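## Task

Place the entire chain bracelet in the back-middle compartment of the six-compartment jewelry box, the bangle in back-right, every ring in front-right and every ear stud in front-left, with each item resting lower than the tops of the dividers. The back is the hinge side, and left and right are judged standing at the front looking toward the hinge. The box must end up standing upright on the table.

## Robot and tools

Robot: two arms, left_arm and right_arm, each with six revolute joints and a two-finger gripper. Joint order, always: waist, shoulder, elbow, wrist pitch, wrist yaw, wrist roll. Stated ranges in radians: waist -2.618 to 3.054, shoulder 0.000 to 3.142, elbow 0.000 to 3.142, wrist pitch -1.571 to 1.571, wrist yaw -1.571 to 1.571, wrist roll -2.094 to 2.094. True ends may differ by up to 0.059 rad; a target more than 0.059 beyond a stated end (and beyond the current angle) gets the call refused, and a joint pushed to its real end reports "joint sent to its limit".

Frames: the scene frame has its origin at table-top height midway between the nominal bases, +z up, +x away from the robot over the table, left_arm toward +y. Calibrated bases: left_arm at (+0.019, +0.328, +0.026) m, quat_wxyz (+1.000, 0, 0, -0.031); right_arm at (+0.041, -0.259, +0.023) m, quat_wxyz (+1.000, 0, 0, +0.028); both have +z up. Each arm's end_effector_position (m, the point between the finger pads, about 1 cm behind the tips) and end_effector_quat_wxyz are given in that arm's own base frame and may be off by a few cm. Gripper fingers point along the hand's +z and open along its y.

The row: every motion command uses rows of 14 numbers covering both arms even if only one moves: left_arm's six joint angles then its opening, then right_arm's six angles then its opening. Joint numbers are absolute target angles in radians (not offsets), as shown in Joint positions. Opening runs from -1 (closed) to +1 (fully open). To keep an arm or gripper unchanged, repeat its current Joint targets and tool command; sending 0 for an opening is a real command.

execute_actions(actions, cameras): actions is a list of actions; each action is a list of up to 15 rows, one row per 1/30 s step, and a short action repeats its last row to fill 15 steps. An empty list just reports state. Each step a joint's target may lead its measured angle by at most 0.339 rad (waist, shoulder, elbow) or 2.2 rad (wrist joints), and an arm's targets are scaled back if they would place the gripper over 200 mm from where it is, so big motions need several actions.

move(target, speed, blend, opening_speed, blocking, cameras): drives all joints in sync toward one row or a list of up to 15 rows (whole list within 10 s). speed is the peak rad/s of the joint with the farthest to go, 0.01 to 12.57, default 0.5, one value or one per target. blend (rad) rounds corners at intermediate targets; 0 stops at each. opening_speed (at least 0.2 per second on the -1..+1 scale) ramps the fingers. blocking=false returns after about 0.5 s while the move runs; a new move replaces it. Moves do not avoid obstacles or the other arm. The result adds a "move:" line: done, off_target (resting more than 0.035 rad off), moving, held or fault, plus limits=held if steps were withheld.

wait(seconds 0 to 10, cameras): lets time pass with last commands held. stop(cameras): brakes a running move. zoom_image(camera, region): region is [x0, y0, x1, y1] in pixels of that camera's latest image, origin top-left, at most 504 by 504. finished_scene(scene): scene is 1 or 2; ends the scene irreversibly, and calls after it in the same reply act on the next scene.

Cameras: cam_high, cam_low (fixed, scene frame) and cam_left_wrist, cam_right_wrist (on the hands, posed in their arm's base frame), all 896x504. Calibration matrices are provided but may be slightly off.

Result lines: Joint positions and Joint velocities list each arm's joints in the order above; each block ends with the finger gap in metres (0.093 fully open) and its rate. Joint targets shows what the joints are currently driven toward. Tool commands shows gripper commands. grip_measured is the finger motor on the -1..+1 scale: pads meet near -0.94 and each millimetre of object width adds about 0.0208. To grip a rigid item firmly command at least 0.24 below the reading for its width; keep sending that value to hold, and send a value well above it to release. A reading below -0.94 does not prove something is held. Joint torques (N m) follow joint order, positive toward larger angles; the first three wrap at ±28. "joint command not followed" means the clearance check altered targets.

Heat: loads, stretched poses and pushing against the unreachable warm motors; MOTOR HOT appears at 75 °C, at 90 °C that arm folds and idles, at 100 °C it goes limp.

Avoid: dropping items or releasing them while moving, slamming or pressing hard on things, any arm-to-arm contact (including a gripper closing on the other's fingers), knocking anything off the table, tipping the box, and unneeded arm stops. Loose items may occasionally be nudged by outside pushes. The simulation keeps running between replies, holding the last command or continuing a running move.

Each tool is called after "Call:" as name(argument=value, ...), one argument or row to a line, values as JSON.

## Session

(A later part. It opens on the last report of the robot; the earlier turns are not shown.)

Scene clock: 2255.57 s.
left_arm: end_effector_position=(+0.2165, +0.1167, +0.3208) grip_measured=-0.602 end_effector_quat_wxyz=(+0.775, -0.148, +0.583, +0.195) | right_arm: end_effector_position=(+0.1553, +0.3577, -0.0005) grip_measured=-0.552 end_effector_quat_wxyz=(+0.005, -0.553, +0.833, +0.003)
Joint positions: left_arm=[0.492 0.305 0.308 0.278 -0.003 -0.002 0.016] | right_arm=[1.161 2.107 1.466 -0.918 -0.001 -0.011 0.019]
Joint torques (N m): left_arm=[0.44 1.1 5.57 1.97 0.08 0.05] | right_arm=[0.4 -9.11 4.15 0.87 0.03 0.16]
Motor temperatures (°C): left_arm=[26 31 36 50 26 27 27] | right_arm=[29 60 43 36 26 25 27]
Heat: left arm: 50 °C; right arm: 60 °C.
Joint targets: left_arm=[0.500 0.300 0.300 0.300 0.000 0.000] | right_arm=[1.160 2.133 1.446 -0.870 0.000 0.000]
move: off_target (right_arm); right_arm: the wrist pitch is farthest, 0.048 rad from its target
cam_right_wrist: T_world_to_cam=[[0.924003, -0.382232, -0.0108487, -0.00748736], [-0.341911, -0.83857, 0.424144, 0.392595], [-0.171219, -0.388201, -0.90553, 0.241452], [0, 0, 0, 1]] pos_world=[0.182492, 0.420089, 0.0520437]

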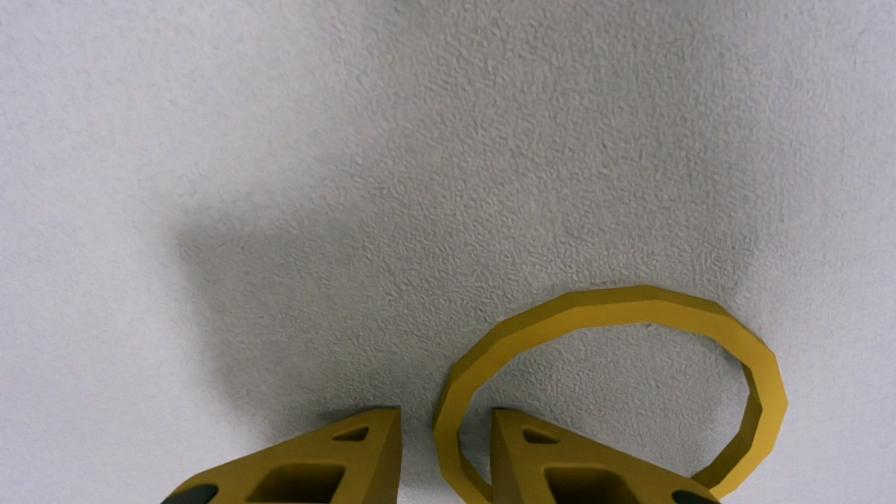

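Looks good; close and lift.

Call:
move(
  target=[
    [0.5,0.3,0.3,0.3,0,0,-0.6,1.16,2.127,1.456,-0.89,0,0,-1],
    [0.5,0.3,0.3,0.3,0,0,-0.6,1.155,2.064,1.566,-1.07,0,0,-1],
    [0.5,0.3,0.3,0.3,0,0,-0.6,1.155,1.923,1.843,-1.48,0,0,-1],
  ],
  speed=0.4,
  opening_speed=0.4,
  cameras=["cam_right_wrist"],
)

Scene clock: 2264.87 s.
left_arm: end_effector_position=(+0.2165, +0.1167, +0.3208) grip_measured=-0.602 end_effector_quat_wxyz=(+0.775, -0.148, +0.583, +0.195) | right_arm: end_effector_position=(+0.1444, +0.3346, +0.1459) grip_measured=-0.964 end_effector_quat_wxyz=(-0.007, -0.553, +0.833, -0.001)
Joint positions: left_arm=[0.492 0.305 0.308 0.278 -0.003 -0.002 0.016] | right_arm=[1.161 1.948 1.825 -1.461 -0.006 -0.011 0]
Joint torques (N m): left_arm=[0.44 1.1 5.57 1.97 0.09 0.05] | right_arm=[-0.02 -12.98 8.17 0.07 0.08 0.16]
Motor temperatures (°C): left_arm=[26 31 36 50 26 27 27] | right_arm=[29 59 43 36 26 25 27]
Heat: left arm: 50 °C; right arm: 59 °C.
Joint targets: left_arm=[0.500 0.300 0.300 0.300 0.000 0.000] | right_arm=[1.155 1.923 1.843 -1.480 0.000 0.000]
move: done
cam_right_wrist: T_world_to_cam=[[0.923797, -0.38254, -0.0161946, -0.00371444], [-0.335536, -0.829212, 0.447016, 0.299959], [-0.18443, -0.407518, -0.894379, 0.369923], [0, 0, 0, 1]] pos_world=[0.172304, 0.398059, 0.196705]

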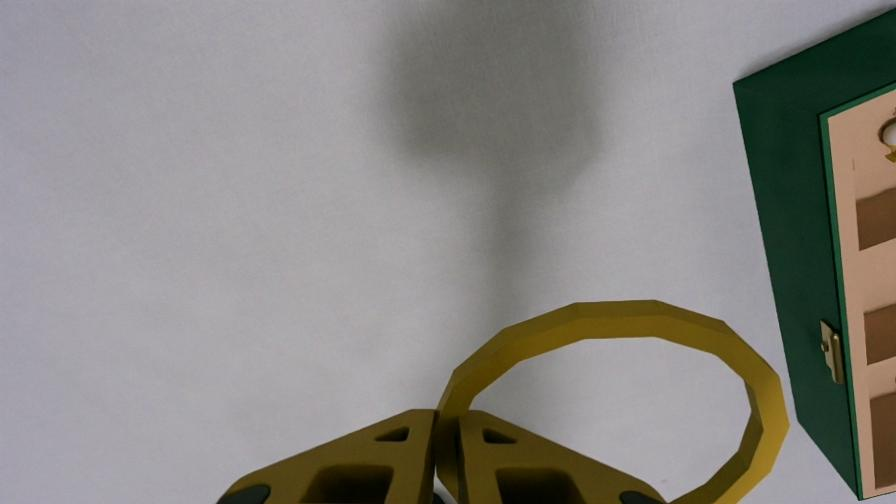

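Call:
move(
  target=[
    [0.5,0.3,0.3,0.3,0,0,-0.6,0.305,1.923,1.843,-1.48,0,-2.05,-1],
    [0.5,0.3,0.3,0.3,0,0,-0.6,0.303,2.26,2.196,-1.49,0,-2.05,-1],
  ],
  speed=[0.8,0.3],
)

Scene clock: 2280.50 s.
left_arm: end_effector_position=(+0.2165, +0.1167, +0.3208) grip_measured=-0.602 end_effector_quat_wxyz=(+0.775, -0.148, +0.583, +0.195) | right_arm: end_effector_position=(+0.4199, +0.1321, +0.1202) grip_measured=-0.965 end_effector_quat_wxyz=(-0.009, +0.920, -0.391, +0.011)
Joint positions: left_arm=[0.492 0.305 0.308 0.278 -0.003 -0.002 0.016] | right_arm=[0.305 2.244 2.174 -1.472 0 -2.033 0]
Joint torques (N m): left_arm=[0.43 1.09 5.57 1.97 0.08 0.05] | right_arm=[0.35 -11.63 8.46 0.12 -0.04 -0.13]
Motor temperatures (°C): left_arm=[26 31 36 50 26 27 27] | right_arm=[29 63 44 35 26 25 28]
Heat: left arm: 50 °C; right arm: 63 °C.
Joint targets: left_arm=[0.500 0.300 0.300 0.300 0.000 0.000] | right_arm=[0.303 2.260 2.196 -1.490 0.000 -2.050]
move: done
cam_left_wrist: T_world_to_cam=[[0.472803, -0.881044, 0.0147924, -0.00415672], [-0.095327, -0.0678306, -0.993132, 0.389173], [0.875996, 0.468146, -0.116058, -0.12628], [0, 0, 0, 1]] pos_world=[0.149685, 0.081853, 0.371906]
cam_right_wrist: T_world_to_cam=[[0.715422, 0.69853, 0.0150516, -0.395149], [0.620399, -0.645015, 0.446162, -0.189648], [0.321366, -0.309856, -0.894826, 0.0900135], [0, 0, 0, 1]] pos_world=[0.371429, 0.181589, 0.171108]

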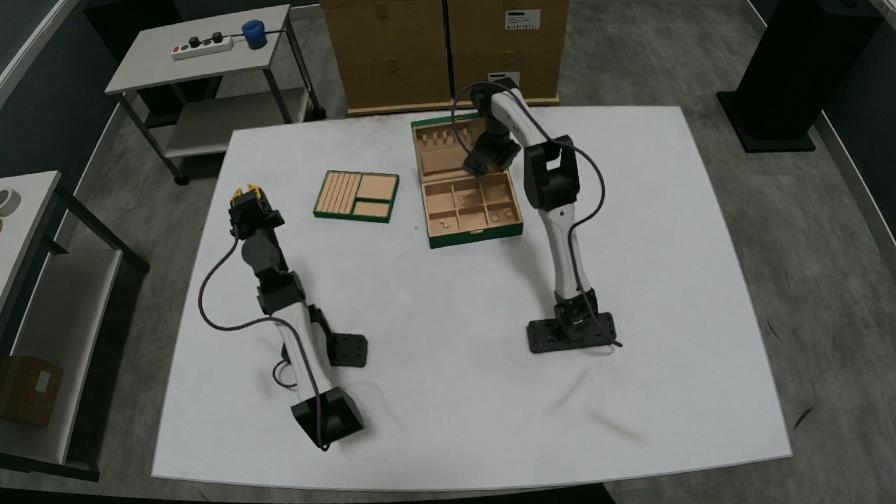

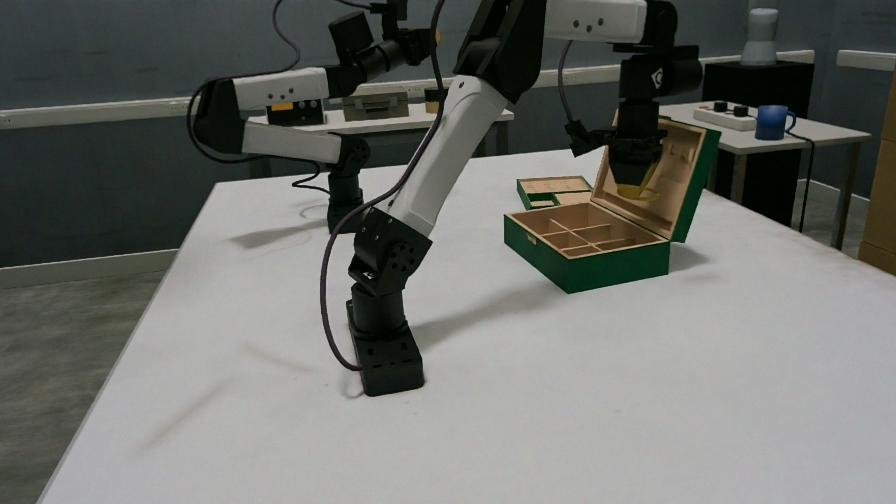

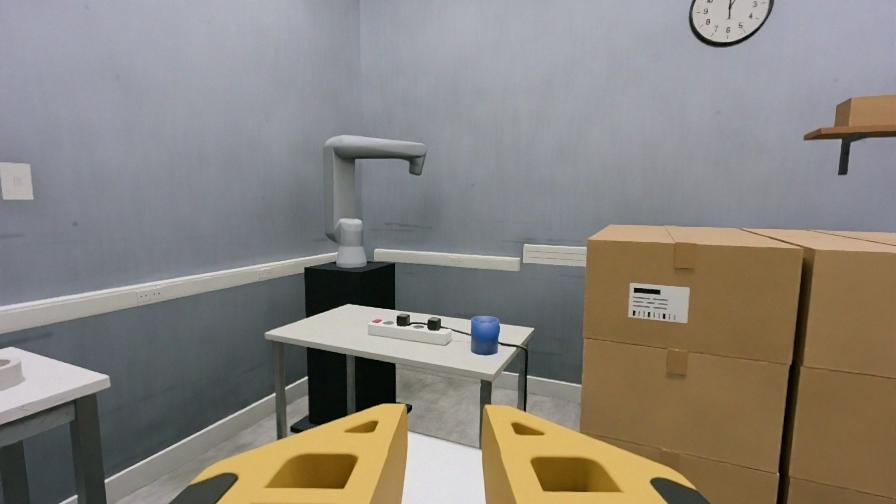

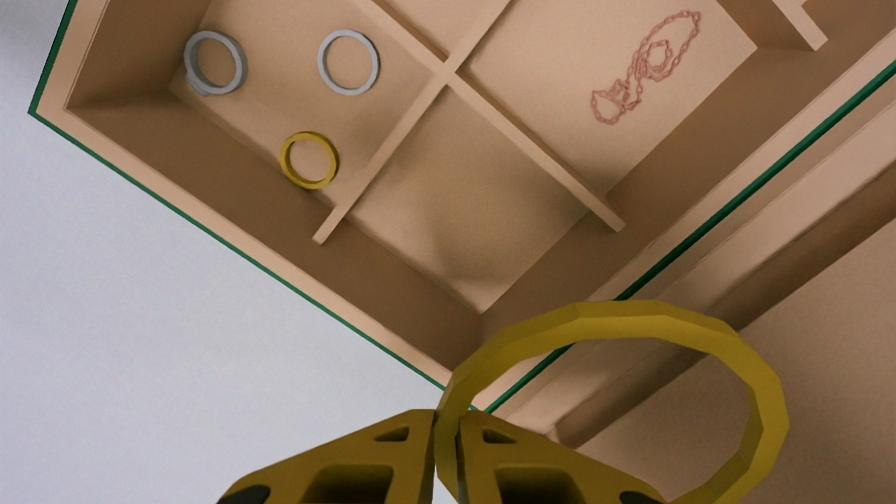

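Call:
move(
  target=[0.5,0.3,0.3,0.3,0,0,-0.6,0.281,2.178,1.915,-1.305,0,-2.065,-1],
  speed=0.3,
  cameras=["cam_right_wrist","cam_low"],
)

Call:
zoom_image(
  camera="cam_low",
  region=[490, 90, 740, 300],
)

Scene clock: 2302.87 s.
left_arm: end_effector_position=(+0.2165, +0.1167, +0.3208) grip_measured=-0.602 end_effector_quat_wxyz=(+0.775, -0.148, +0.583, +0.195) | right_arm: end_effector_position=(+0.4004, +0.1188, +0.0694) grip_measured=-0.965 end_effector_quat_wxyz=(+0.017, +0.920, -0.392, -0.021)
Joint positions: left_arm=[0.492 0.305 0.308 0.278 -0.003 -0.002 0.016] | right_arm=[0.288 2.216 1.924 -1.333 0 -2.047 0]
Joint torques (N m): left_arm=[0.44 1.09 5.57 1.97 0.09 0.05] | right_arm=[-0.16 -16.34 5.46 0.41 -0.03 -0.14]
Motor temperatures (°C): left_arm=[26 31 36 50 26 27 27] | right_arm=[29 67 43 35 26 25 28]
Heat: left arm: 50 °C; right arm: 67 °C.
Joint targets: left_arm=[0.500 0.300 0.300 0.300 0.000 0.000] | right_arm=[0.281 2.178 1.915 -1.305 0.000 -2.065]
move: off_target (right_arm); right_arm: the shoulder is farthest, 0.038 rad from its target
cam_right_wrist: T_world_to_cam=[[0.715079, 0.696657, -0.0577157, -0.365776], [0.652839, -0.636015, 0.411443, -0.175105], [0.249927, -0.331893, -0.909606, 0.0789137], [0, 0, 0, 1]] pos_world=[0.356151, 0.169642, 0.122715]
Images, in order (width x height): cam_low 896x504, cam_right_wrist 896x504.

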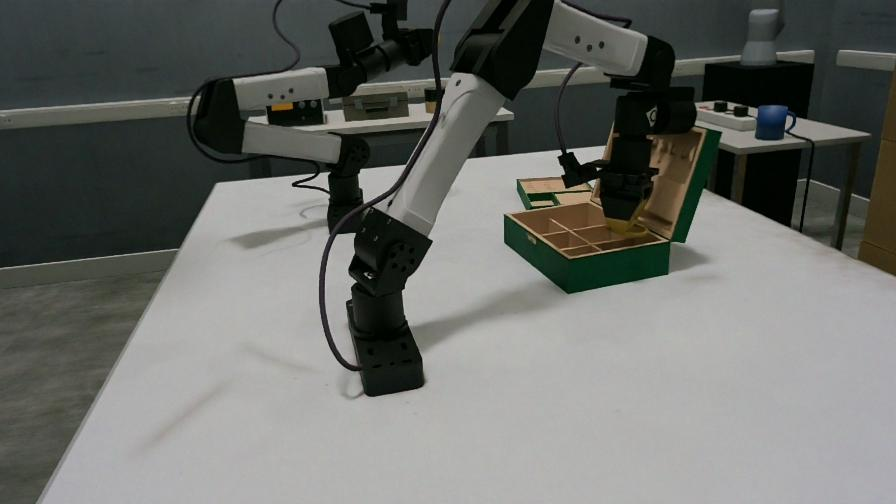

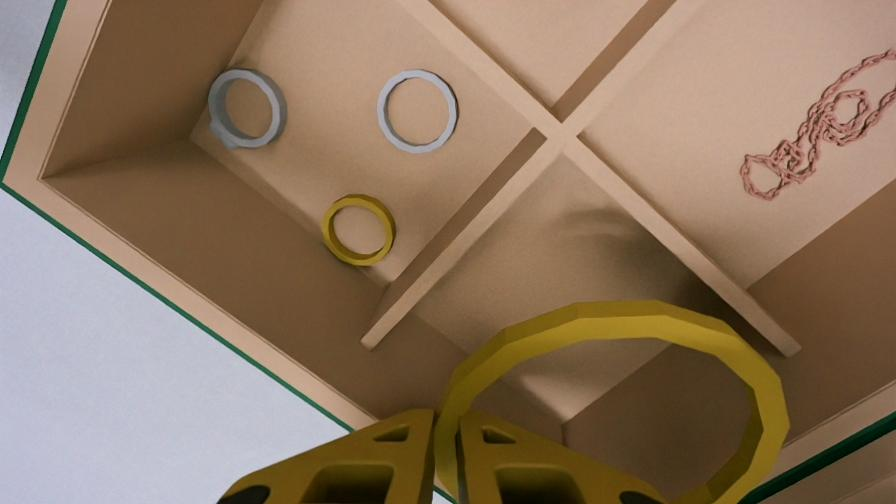

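Scaled by 2.016 (camera's finer frame: 1280x720).

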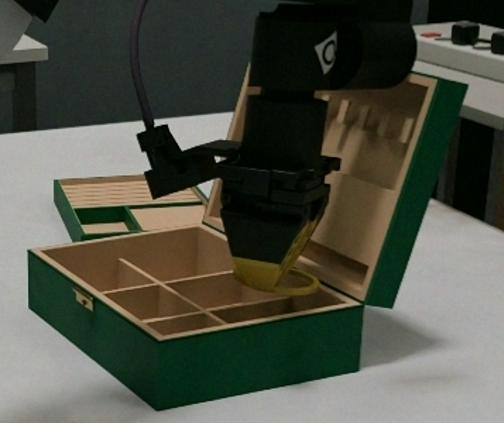

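Call:
move(
  target=[0.5,0.3,0.3,0.3,0,0,-0.6,0.282,2.165,1.79,-1.16,0,-2.065,-1],
  speed=0.15,
  cameras=["cam_right_wrist","cam_low"],
)

Call:
zoom_image(
  camera="cam_low",
  region=[490, 90, 740, 300],
)

Scene clock: 2315.53 s.
left_arm: end_effector_position=(+0.2165, +0.1167, +0.3208) grip_measured=-0.602 end_effector_quat_wxyz=(+0.775, -0.148, +0.583, +0.195) | right_arm: end_effector_position=(+0.4032, +0.1196, +0.0432) grip_measured=-0.965 end_effector_quat_wxyz=(+0.005, +0.920, -0.392, -0.007)
Joint positions: left_arm=[0.492 0.305 0.308 0.278 -0.003 -0.002 0.016] | right_arm=[0.288 2.202 1.798 -1.184 0 -2.048 0]
Joint torques (N m): left_arm=[0.43 1.09 5.57 1.97 0.09 0.05] | right_arm=[-0.08 -16.16 5.59 0.44 -0.03 -0.12]
Motor temperatures (°C): left_arm=[26 30 36 50 26 27 27] | right_arm=[29 73 42 34 26 25 28]
Heat: left arm: 50 °C; right arm: 73 °C.
Joint targets: left_arm=[0.500 0.300 0.300 0.300 0.000 0.000] | right_arm=[0.282 2.165 1.790 -1.160 0.000 -2.065]
move: off_target (right_arm); right_arm: the shoulder is farthest, 0.037 rad from its target
cam_right_wrist: T_world_to_cam=[[0.715743, 0.697904, -0.0253465, -0.371586], [0.638834, -0.639637, 0.427501, -0.160233], [0.282142, -0.322173, -0.90366, 0.0402481], [0, 0, 0, 1]] pos_world=[0.356966, 0.169807, 0.095452]
Images, in order (width x height): cam_low 896x504, cam_right_wrist 896x504.

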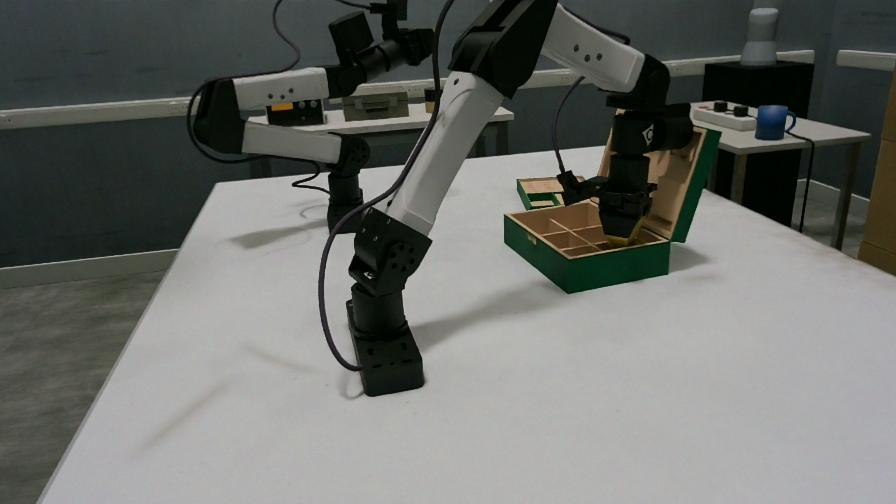

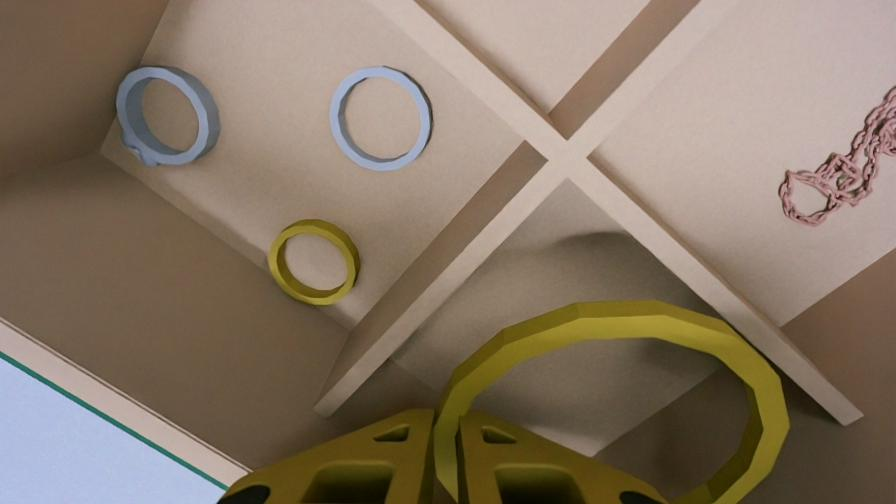

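Scaled by 2.016 (camera's finer frame: 1280x720).

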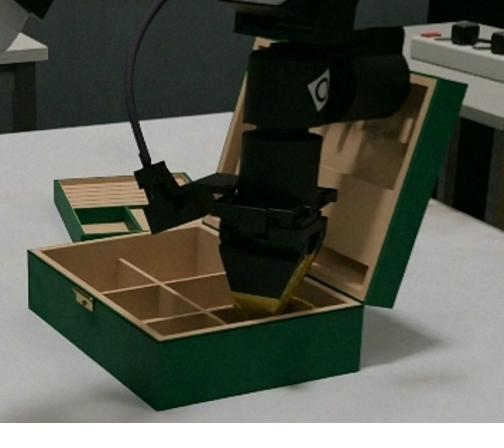

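Call:
move(
  target=[
    [0.5,0.3,0.3,0.3,0,0,-0.6,0.282,2.191,1.712,-1.056,0,-2.065,-1],
    [0.5,0.3,0.3,0.3,0,0,-0.6,0.282,2.191,1.712,-1.056,0,-2.065,-0.7],
  ],
  speed=0.15,
  opening_speed=0.3,
  cameras=["cam_right_wrist"],
)

Scene clock: 2326.13 s.
left_arm: end_effector_position=(+0.2165, +0.1167, +0.3208) grip_measured=-0.602 end_effector_quat_wxyz=(+0.775, -0.148, +0.583, +0.195) | right_arm: end_effector_position=(+0.4071, +0.1235, +0.0353) grip_measured=-0.703 end_effector_quat_wxyz=(-0.015, +0.920, -0.391, +0.006)
Joint positions: left_arm=[0.492 0.305 0.308 0.278 -0.003 -0.002 0.016] | right_arm=[0.288 2.184 1.737 -1.096 -0.016 -2.048 0.011]
Joint torques (N m): left_arm=[0.43 1.1 5.57 1.97 0.08 0.05] | right_arm=[-0.08 -11.92 3.96 0.73 0.11 -0.12]
Motor temperatures (°C): left_arm=[26 30 36 51 26 27 27] | right_arm=[29 71 42 34 26 25 28]
Heat: left arm: 51 °C; right arm: 71 °C.
Joint targets: left_arm=[0.500 0.300 0.300 0.300 0.000 0.000] | right_arm=[0.282 2.191 1.712 -1.056 0.000 -2.065]
move: off_target (right_arm); target 2's new numbers were sent with right_arm's wrist pitch 0.052 rad from that target; right_arm: the wrist pitch is farthest, 0.040 rad from its target
cam_right_wrist: T_world_to_cam=[[0.715767, 0.698022, 0.021046, -0.379043], [0.622558, -0.65146, 0.433614, -0.149067], [0.316383, -0.297265, -0.900853, 0.0161628], [0, 0, 0, 1]] pos_world=[0.358995, 0.172274, 0.0871751]

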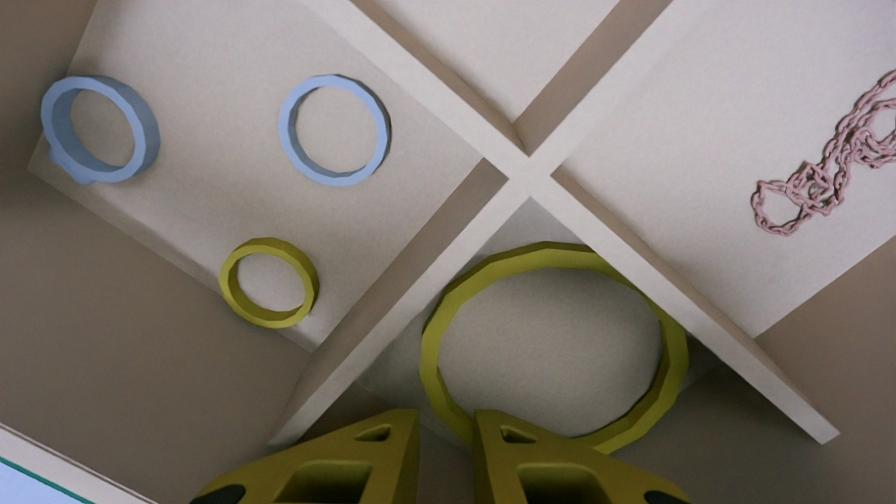

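Call:
move(
  target=[
    [0.5,0.3,0.3,0.3,0,0,-0.6,0.282,2.15,1.915,-1.305,0,-2.065,-0.7],
    [0.5,0.3,0.3,0.3,0,0,-0.6,0.282,1.923,1.843,-1.48,0,-2.065,-0.7],
    [0.5,0.3,0.3,0.3,0,0,-0.6,0.282,1.4,1.6,-1.3,0,0,-0.7],
  ],
  speed=[0.4,0.5,1.0],
  cameras=["cam_right_wrist","cam_high"],
)

Scene clock: 2336.53 s.
left_arm: end_effector_position=(+0.2165, +0.1167, +0.3208) grip_measured=-0.602 end_effector_quat_wxyz=(+0.775, -0.148, +0.583, +0.195) | right_arm: end_effector_position=(+0.2998, +0.0895, +0.2620) grip_measured=-0.702 end_effector_quat_wxyz=(+0.220, -0.147, +0.964, +0.032)
Joint positions: left_arm=[0.492 0.305 0.308 0.278 -0.003 -0.002 0.016] | right_arm=[0.288 1.415 1.61 -1.317 -0.003 -0.013 0.011]
Joint torques (N m): left_arm=[0.44 1.09 5.57 1.97 0.08 0.05] | right_arm=[-0.08 -7.06 5.85 1.46 0.05 0.22]
Motor temperatures (°C): left_arm=[26 30 36 51 26 27 27] | right_arm=[29 70 42 34 26 25 28]
Heat: left arm: 51 °C; right arm: 70 °C.
Joint targets: left_arm=[0.500 0.300 0.300 0.300 0.000 0.000] | right_arm=[0.282 1.400 1.600 -1.300 0.000 0.000]
move: done
cam_right_wrist: T_world_to_cam=[[0.306851, -0.951749, -0.0039068, -0.00644647], [-0.951752, -0.306861, 0.00199595, 0.351582], [-0.00309849, 0.00310584, -0.99999, 0.339048], [0, 0, 0, 1]] pos_world=[0.337647, 0.100698, 0.338318]
Images, in order (width x height): cam_high 896x504, cam_right_wrist 896x504.

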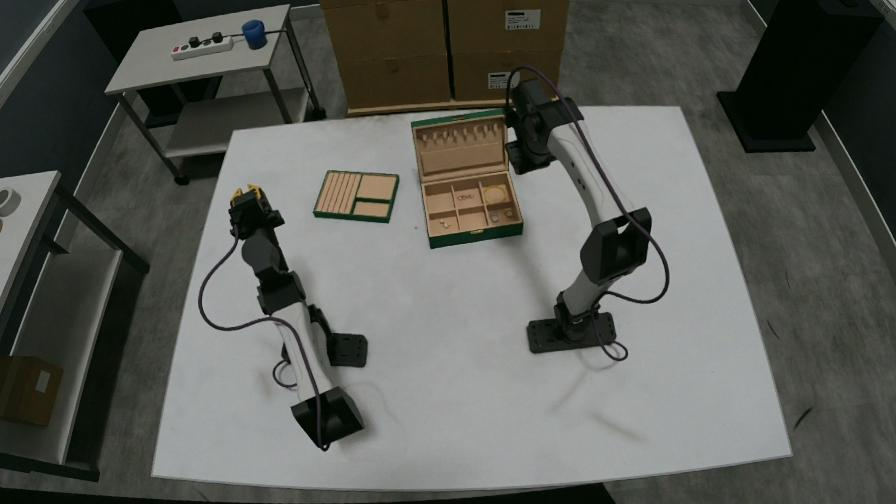

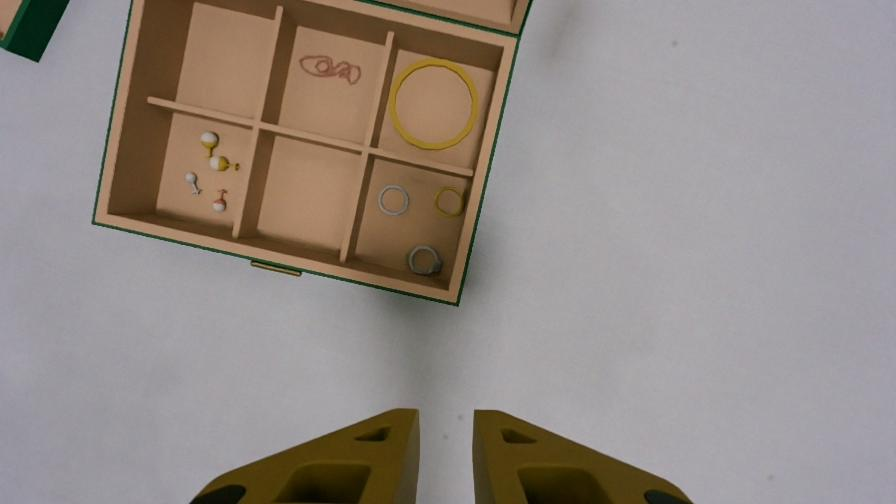

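All in place.

Call:
finished_scene(
  scene=2,
)

The scene is finished: the task was done.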